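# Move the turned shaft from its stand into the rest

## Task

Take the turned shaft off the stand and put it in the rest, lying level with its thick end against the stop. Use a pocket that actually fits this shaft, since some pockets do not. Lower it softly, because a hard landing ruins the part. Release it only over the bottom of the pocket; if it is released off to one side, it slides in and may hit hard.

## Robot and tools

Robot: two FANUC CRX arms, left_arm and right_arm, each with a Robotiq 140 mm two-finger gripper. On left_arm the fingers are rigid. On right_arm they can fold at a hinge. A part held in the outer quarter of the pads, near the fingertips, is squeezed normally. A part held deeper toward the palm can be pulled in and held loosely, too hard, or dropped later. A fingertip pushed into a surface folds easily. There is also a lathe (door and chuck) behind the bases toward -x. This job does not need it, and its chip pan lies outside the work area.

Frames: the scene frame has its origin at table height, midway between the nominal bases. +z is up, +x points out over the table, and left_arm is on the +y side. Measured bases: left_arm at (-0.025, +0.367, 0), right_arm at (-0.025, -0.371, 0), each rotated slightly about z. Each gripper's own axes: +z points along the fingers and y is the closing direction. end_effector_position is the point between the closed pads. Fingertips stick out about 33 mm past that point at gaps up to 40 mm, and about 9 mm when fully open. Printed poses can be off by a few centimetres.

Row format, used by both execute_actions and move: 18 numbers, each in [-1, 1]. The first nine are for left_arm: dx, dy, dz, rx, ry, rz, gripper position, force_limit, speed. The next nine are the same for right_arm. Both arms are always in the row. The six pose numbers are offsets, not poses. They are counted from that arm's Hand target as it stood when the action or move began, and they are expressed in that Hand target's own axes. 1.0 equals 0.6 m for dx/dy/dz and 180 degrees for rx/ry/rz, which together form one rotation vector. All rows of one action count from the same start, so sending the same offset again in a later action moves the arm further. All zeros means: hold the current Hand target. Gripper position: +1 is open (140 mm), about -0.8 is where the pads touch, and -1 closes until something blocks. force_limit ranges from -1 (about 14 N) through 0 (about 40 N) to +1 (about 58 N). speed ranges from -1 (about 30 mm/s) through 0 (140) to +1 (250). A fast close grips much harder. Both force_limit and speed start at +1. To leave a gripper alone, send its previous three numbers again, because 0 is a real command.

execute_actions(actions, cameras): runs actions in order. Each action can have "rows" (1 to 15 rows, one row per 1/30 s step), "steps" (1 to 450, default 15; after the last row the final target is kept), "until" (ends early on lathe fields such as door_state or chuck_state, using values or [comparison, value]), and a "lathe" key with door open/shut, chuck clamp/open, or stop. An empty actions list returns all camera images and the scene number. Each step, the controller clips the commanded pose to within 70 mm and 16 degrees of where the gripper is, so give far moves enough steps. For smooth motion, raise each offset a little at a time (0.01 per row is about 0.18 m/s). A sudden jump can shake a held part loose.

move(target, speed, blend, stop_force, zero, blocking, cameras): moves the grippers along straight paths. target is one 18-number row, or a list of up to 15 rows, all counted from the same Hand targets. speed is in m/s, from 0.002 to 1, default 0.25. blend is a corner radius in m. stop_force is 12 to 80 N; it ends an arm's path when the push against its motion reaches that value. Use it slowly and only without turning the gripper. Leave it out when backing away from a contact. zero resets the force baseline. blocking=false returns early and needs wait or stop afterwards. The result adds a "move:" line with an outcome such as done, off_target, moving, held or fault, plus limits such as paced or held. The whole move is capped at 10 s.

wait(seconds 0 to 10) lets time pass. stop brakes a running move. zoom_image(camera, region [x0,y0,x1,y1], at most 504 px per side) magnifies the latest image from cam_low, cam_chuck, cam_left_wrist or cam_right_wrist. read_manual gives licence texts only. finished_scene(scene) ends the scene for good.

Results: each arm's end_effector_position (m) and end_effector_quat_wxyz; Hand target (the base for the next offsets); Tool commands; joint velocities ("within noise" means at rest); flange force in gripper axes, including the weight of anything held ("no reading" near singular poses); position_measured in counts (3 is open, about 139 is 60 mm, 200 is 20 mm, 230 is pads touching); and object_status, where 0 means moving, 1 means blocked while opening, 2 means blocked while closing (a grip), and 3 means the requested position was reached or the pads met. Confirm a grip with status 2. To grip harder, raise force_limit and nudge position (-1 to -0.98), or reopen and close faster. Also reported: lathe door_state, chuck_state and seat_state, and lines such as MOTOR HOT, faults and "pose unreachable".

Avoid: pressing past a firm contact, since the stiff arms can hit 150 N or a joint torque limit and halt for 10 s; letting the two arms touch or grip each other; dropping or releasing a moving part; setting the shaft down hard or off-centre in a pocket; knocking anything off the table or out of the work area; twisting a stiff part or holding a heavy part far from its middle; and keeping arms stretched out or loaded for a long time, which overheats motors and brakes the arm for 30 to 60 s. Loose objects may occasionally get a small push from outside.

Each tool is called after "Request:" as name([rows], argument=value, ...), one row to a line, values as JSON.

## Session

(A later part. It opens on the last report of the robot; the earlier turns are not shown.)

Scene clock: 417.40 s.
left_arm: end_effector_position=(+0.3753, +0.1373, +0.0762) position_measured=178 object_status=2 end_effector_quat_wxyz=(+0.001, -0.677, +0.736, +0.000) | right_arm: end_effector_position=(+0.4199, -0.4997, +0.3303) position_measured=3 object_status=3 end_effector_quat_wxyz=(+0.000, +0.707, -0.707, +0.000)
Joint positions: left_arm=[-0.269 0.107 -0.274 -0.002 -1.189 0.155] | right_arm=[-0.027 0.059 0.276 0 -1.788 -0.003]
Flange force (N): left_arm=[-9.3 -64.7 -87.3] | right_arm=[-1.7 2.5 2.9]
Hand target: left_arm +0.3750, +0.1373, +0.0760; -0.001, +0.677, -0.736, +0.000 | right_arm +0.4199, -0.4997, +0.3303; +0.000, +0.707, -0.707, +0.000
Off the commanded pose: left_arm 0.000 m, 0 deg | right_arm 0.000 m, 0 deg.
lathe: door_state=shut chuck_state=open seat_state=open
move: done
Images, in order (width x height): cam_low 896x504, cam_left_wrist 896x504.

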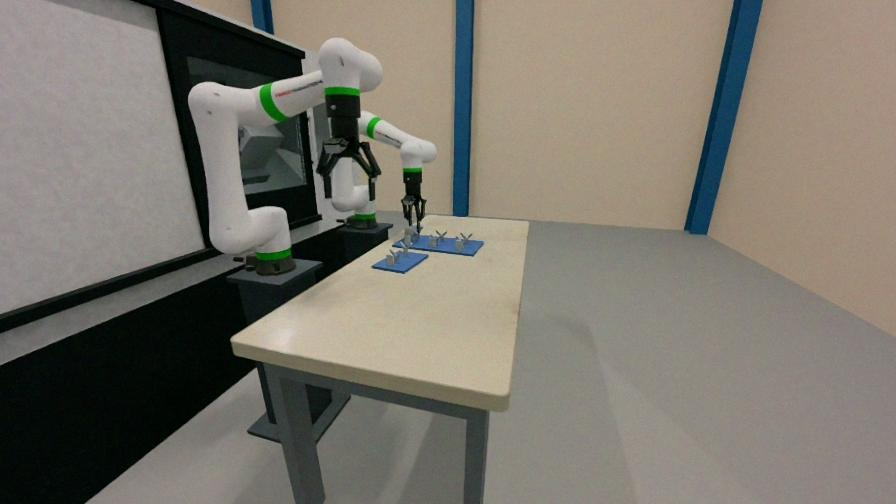

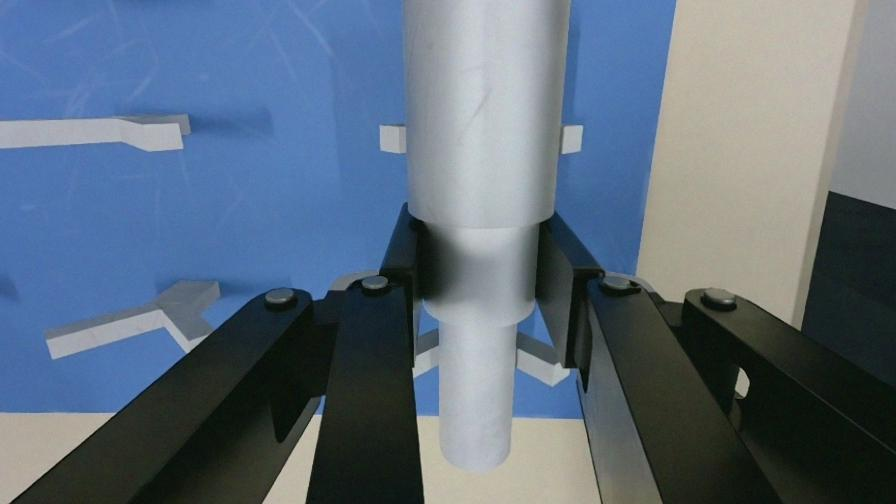

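Request:
move(target=[0,0,-0.008,0,0,0,-1,1,-1,0,0,0,0,0,0,1,1,1], speed=0.03, cameras=["cam_left_wrist"])

Scene clock: 426.50 s.
left_arm: end_effector_position=(+0.3747, +0.1374, +0.0807) position_measured=178 object_status=2 end_effector_quat_wxyz=(+0.001, -0.677, +0.736, +0.001) | right_arm: end_effector_position=(+0.4199, -0.4997, +0.3303) position_measured=3 object_status=3 end_effector_quat_wxyz=(+0.000, +0.707, -0.707, +0.000)
Joint positions: left_arm=[-0.269 0.102 -0.267 -0.002 -1.202 0.155] | right_arm=[-0.027 0.059 0.276 0 -1.788 -0.003]
Flange force (N): left_arm=[-2.9 0.0 7.0] | right_arm=[-1.8 3.2 3.0]
Hand target: left_arm +0.3750, +0.1373, +0.0808; -0.001, +0.677, -0.736, +0.000 | right_arm +0.4199, -0.4997, +0.3303; +0.000, +0.707, -0.707, +0.000
Off the commanded pose: left_arm 0.000 m, 0 deg | right_arm 0.000 m, 0 deg.
lathe: door_state=shut chuck_state=open seat_state=open
move: done
Images, in order (width x height): cam_left_wrist 896x504.

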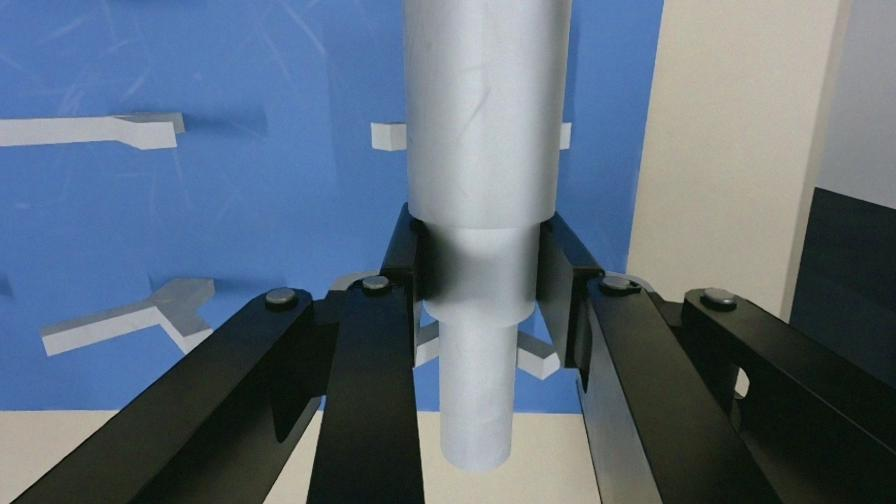

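Request:
move(target=[0,-0.0042,0,0,0,0,-1,1,-1,0,0,0,0,0,0,1,1,1], speed=0.02)

Request:
move(target=[0.015,0,0,0,0,0,-1,1,-1,0,0,0,0,0,0,1,1,1], speed=0.004, stop_force=12, cameras=["cam_left_wrist"])

Scene clock: 449.33 s.
left_arm: end_effector_position=(+0.3775, +0.1371, +0.0808) position_measured=178 object_status=2 end_effector_quat_wxyz=(+0.001, -0.677, +0.736, +0.000) | right_arm: end_effector_position=(+0.4199, -0.4997, +0.3303) position_measured=3 object_status=3 end_effector_quat_wxyz=(+0.000, +0.707, -0.707, +0.000)
Joint positions: left_arm=[-0.268 0.108 -0.261 -0.002 -1.202 0.154] | right_arm=[-0.027 0.059 0.276 0 -1.788 -0.003]
Flange force (N): left_arm=[-4.8 7.7 10.4] | right_arm=[-2.2 2.3 3.2]
Hand target: left_arm +0.3775, +0.1371, +0.0808; -0.001, +0.677, -0.736, +0.000 | right_arm +0.4199, -0.4997, +0.3303; +0.000, +0.707, -0.707, +0.000
Off the commanded pose: left_arm 0.000 m, 0 deg | right_arm 0.000 m, 0 deg.
lathe: door_state=shut chuck_state=open seat_state=open
move: done

Scene clock: 451.70 s.
left_arm: end_effector_position=(+0.3769, +0.1300, +0.0808) position_measured=178 object_status=2 end_effector_quat_wxyz=(+0.001, -0.677, +0.736, +0.000) | right_arm: end_effector_position=(+0.4199, -0.4997, +0.3303) position_measured=3 object_status=3 end_effector_quat_wxyz=(+0.000, +0.707, -0.707, +0.000)
Joint positions: left_arm=[-0.284 0.116 -0.253 -0.002 -1.203 0.17] | right_arm=[-0.027 0.059 0.276 0 -1.788 -0.003]
Flange force (N): left_arm=[-21.8 9.3 5.8] | right_arm=[-1.8 1.9 3.0]
Hand target: left_arm +0.3769, +0.1300, +0.0808; -0.001, +0.677, -0.736, +0.000 (not the last commanded pose) | right_arm +0.4199, -0.4997, +0.3303; +0.000, +0.707, -0.707, +0.000
Off the commanded pose: left_arm 0.002 m, 0 deg | right_arm 0.000 m, 0 deg.
lathe: door_state=shut chuck_state=open seat_state=open
move: contact (left_arm)
Images, in order (width x height): cam_left_wrist 896x504.

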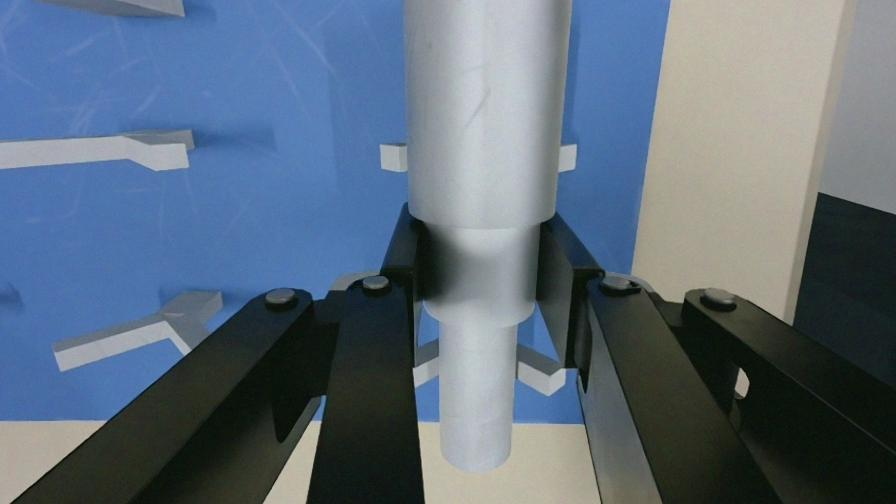

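Request:
move(target=[-0.0009,0,0,0,0,0,-1,1,-1,0,0,0,0,0,0,1,1,1], speed=0.01)

Request:
move(target=[0,0,0.018,0,0,0,-1,1,-1,0,0,0,0,0,0,1,1,1], speed=0.004, stop_force=12, cameras=["cam_left_wrist"])

Scene clock: 465.13 s.
left_arm: end_effector_position=(+0.3770, +0.1305, +0.0808) position_measured=178 object_status=2 end_effector_quat_wxyz=(+0.001, -0.677, +0.736, +0.000) | right_arm: end_effector_position=(+0.4199, -0.4997, +0.3303) position_measured=3 object_status=3 end_effector_quat_wxyz=(+0.000, +0.707, -0.707, +0.000)
Joint positions: left_arm=[-0.283 0.115 -0.253 -0.002 -1.203 0.169] | right_arm=[-0.027 0.059 0.276 0 -1.788 -0.003]
Flange force (N): left_arm=[-4.9 7.7 10.4] | right_arm=[-1.5 2.6 3.1]
Hand target: left_arm +0.3770, +0.1305, +0.0808; -0.001, +0.677, -0.736, +0.000 | right_arm +0.4199, -0.4997, +0.3303; +0.000, +0.707, -0.707, +0.000
Off the commanded pose: left_arm 0.000 m, 0 deg | right_arm 0.000 m, 0 deg.
lathe: door_state=shut chuck_state=open seat_state=open
move: done

Scene clock: 466.67 s.
left_arm: end_effector_position=(+0.3771, +0.1305, +0.0772) position_measured=178 object_status=2 end_effector_quat_wxyz=(+0.001, -0.677, +0.736, +0.000) | right_arm: end_effector_position=(+0.4199, -0.4997, +0.3303) position_measured=3 object_status=3 end_effector_quat_wxyz=(+0.000, +0.707, -0.707, +0.000)
Joint positions: left_arm=[-0.283 0.118 -0.259 -0.002 -1.194 0.169] | right_arm=[-0.027 0.059 0.276 0 -1.788 -0.003]
Flange force (N): left_arm=[-6.0 1.1 -8.2] | right_arm=[-1.5 2.6 3.7]
Hand target: left_arm +0.3771, +0.1305, +0.0772; -0.001, +0.677, -0.736, +0.000 (not the last commanded pose) | right_arm +0.4199, -0.4997, +0.3303; +0.000, +0.707, -0.707, +0.000
Off the commanded pose: left_arm 0.007 m, 0 deg | right_arm 0.000 m, 0 deg.
lathe: door_state=shut chuck_state=open seat_state=open
move: contact (left_arm)
Images, in order (width x height): cam_left_wrist 896x504.

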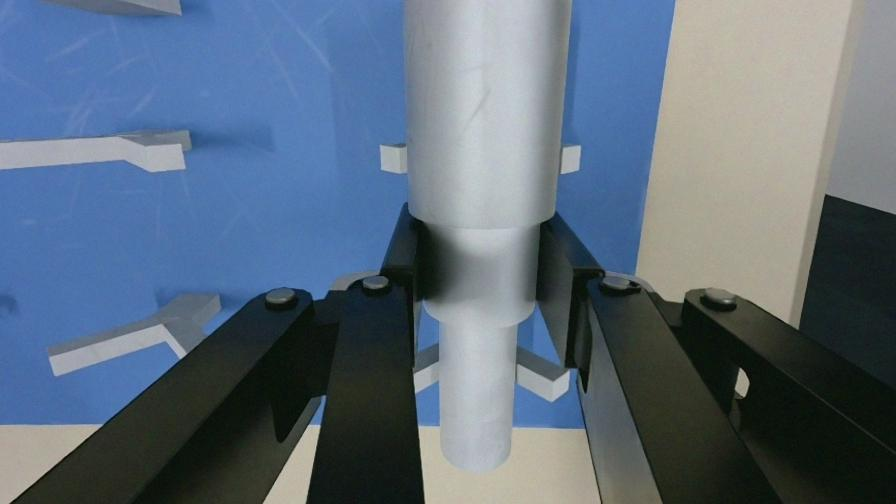

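Request:
move(target=[0,-0.0008,0,0,0,0,-1,1,-1,0,0,0,0,0,0,1,1,1], speed=0.01)

Scene clock: 475.90 s.
left_arm: end_effector_position=(+0.3775, +0.1305, +0.0772) position_measured=178 object_status=2 end_effector_quat_wxyz=(+0.001, -0.677, +0.736, +0.000) | right_arm: end_effector_position=(+0.4199, -0.4997, +0.3303) position_measured=3 object_status=3 end_effector_quat_wxyz=(+0.000, +0.707, -0.707, +0.000)
Joint positions: left_arm=[-0.283 0.119 -0.257 -0.002 -1.194 0.169] | right_arm=[-0.027 0.059 0.276 0 -1.788 -0.003]
Flange force (N): left_arm=[-8.5 13.4 -12.9] | right_arm=[-1.8 2.6 3.4]
Hand target: left_arm +0.3776, +0.1305, +0.0772; -0.001, +0.677, -0.736, +0.000 | right_arm +0.4199, -0.4997, +0.3303; +0.000, +0.707, -0.707, +0.000
Off the commanded pose: left_arm 0.000 m, 0 deg | right_arm 0.000 m, 0 deg.
lathe: door_state=shut chuck_state=open seat_state=open
move: done

Request:
execute_actions([
  {"rows":[[0,0.0004,0,0,0,0,0.15,1,-1,0,0,0,0,0,0,1,1,1]],"steps":75},
], cameras=["cam_left_wrist"])

Request:
move([
  [0,0,-0.2,0,0,0,0.15,1,-1,0,0,0,0,0,0,1,1,1],
], speed=0.08, cameras=["cam_left_wrist"])

Scene clock: 488.03 s.
left_arm: end_effector_position=(+0.3773, +0.1305, +0.0772) position_measured=110 object_status=3 end_effector_quat_wxyz=(+0.001, -0.677, +0.736, +0.000) | right_arm: end_effector_position=(+0.4199, -0.4997, +0.3303) position_measured=3 object_status=3 end_effector_quat_wxyz=(+0.000, +0.707, -0.707, +0.000)
Joint positions: left_arm=[-0.283 0.119 -0.258 -0.002 -1.194 0.169] | right_arm=[-0.027 0.059 0.276 0 -1.788 -0.003]
Flange force (N): left_arm=[-4.9 7.2 5.8] | right_arm=[-1.9 2.3 3.5]
Hand target: left_arm +0.3773, +0.1305, +0.0772; -0.001, +0.677, -0.736, +0.000 | right_arm +0.4199, -0.4997, +0.3303; +0.000, +0.707, -0.707, +0.000
Off the commanded pose: left_arm 0.000 m, 0 deg | right_arm 0.000 m, 0 deg.
lathe: door_state=shut chuck_state=open seat_state=open
Images, in order (width x height): cam_left_wrist 896x504.

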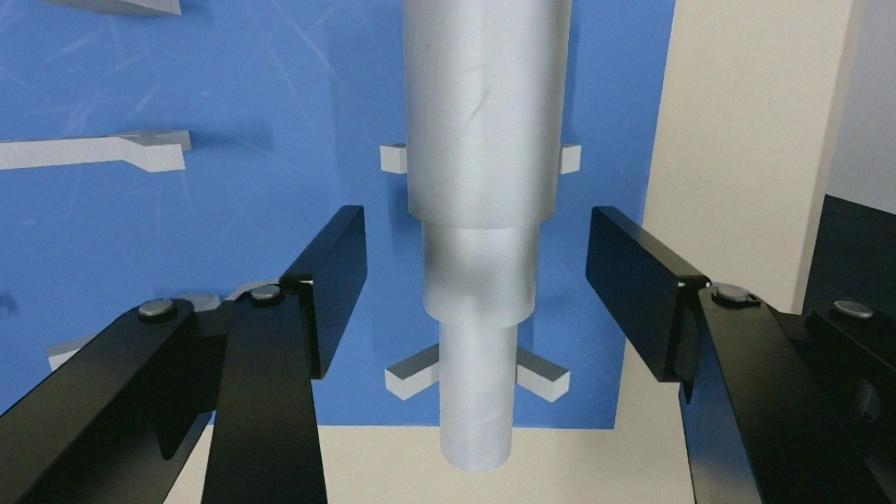

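Scene clock: 489.87 s.
left_arm: end_effector_position=(+0.3772, +0.1303, +0.1972) position_measured=110 object_status=3 end_effector_quat_wxyz=(+0.001, -0.677, +0.736, +0.000) | right_arm: end_effector_position=(+0.4199, -0.4997, +0.3303) position_measured=3 object_status=3 end_effector_quat_wxyz=(+0.000, +0.707, -0.707, +0.000)
Joint positions: left_arm=[-0.283 0.049 -0.045 -0.001 -1.476 0.169] | right_arm=[-0.027 0.059 0.276 0 -1.788 -0.003]
Flange force (N): left_arm=[-4.5 7.3 7.6] | right_arm=[-1.8 3.3 3.4]
Hand target: left_arm +0.3773, +0.1303, +0.1972; -0.001, +0.677, -0.736, +0.000 | right_arm +0.4199, -0.4997, +0.3303; +0.000, +0.707, -0.707, +0.000
Off the commanded pose: left_arm 0.000 m, 0 deg | right_arm 0.000 m, 0 deg.
lathe: door_state=shut chuck_state=open seat_state=open
move: done
Images, in order (width x height): cam_left_wrist 896x504.

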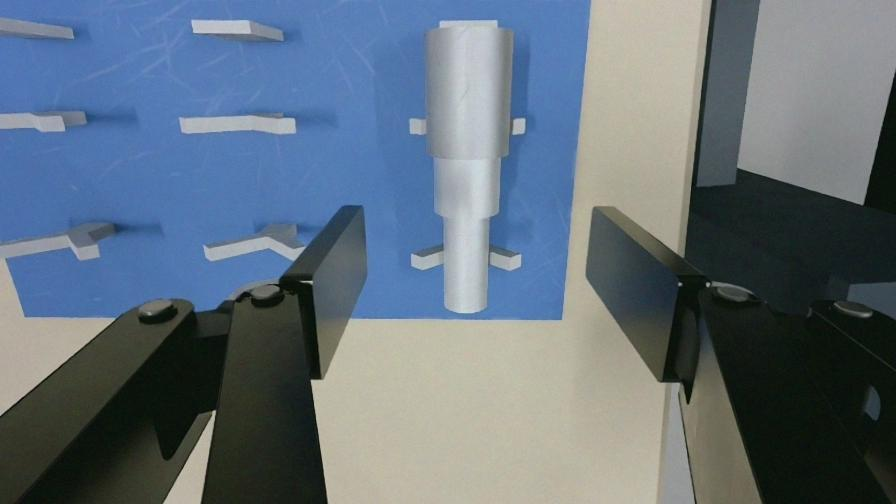

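Request:
finished_scene(scene=1)

The scene is finished: the task was done.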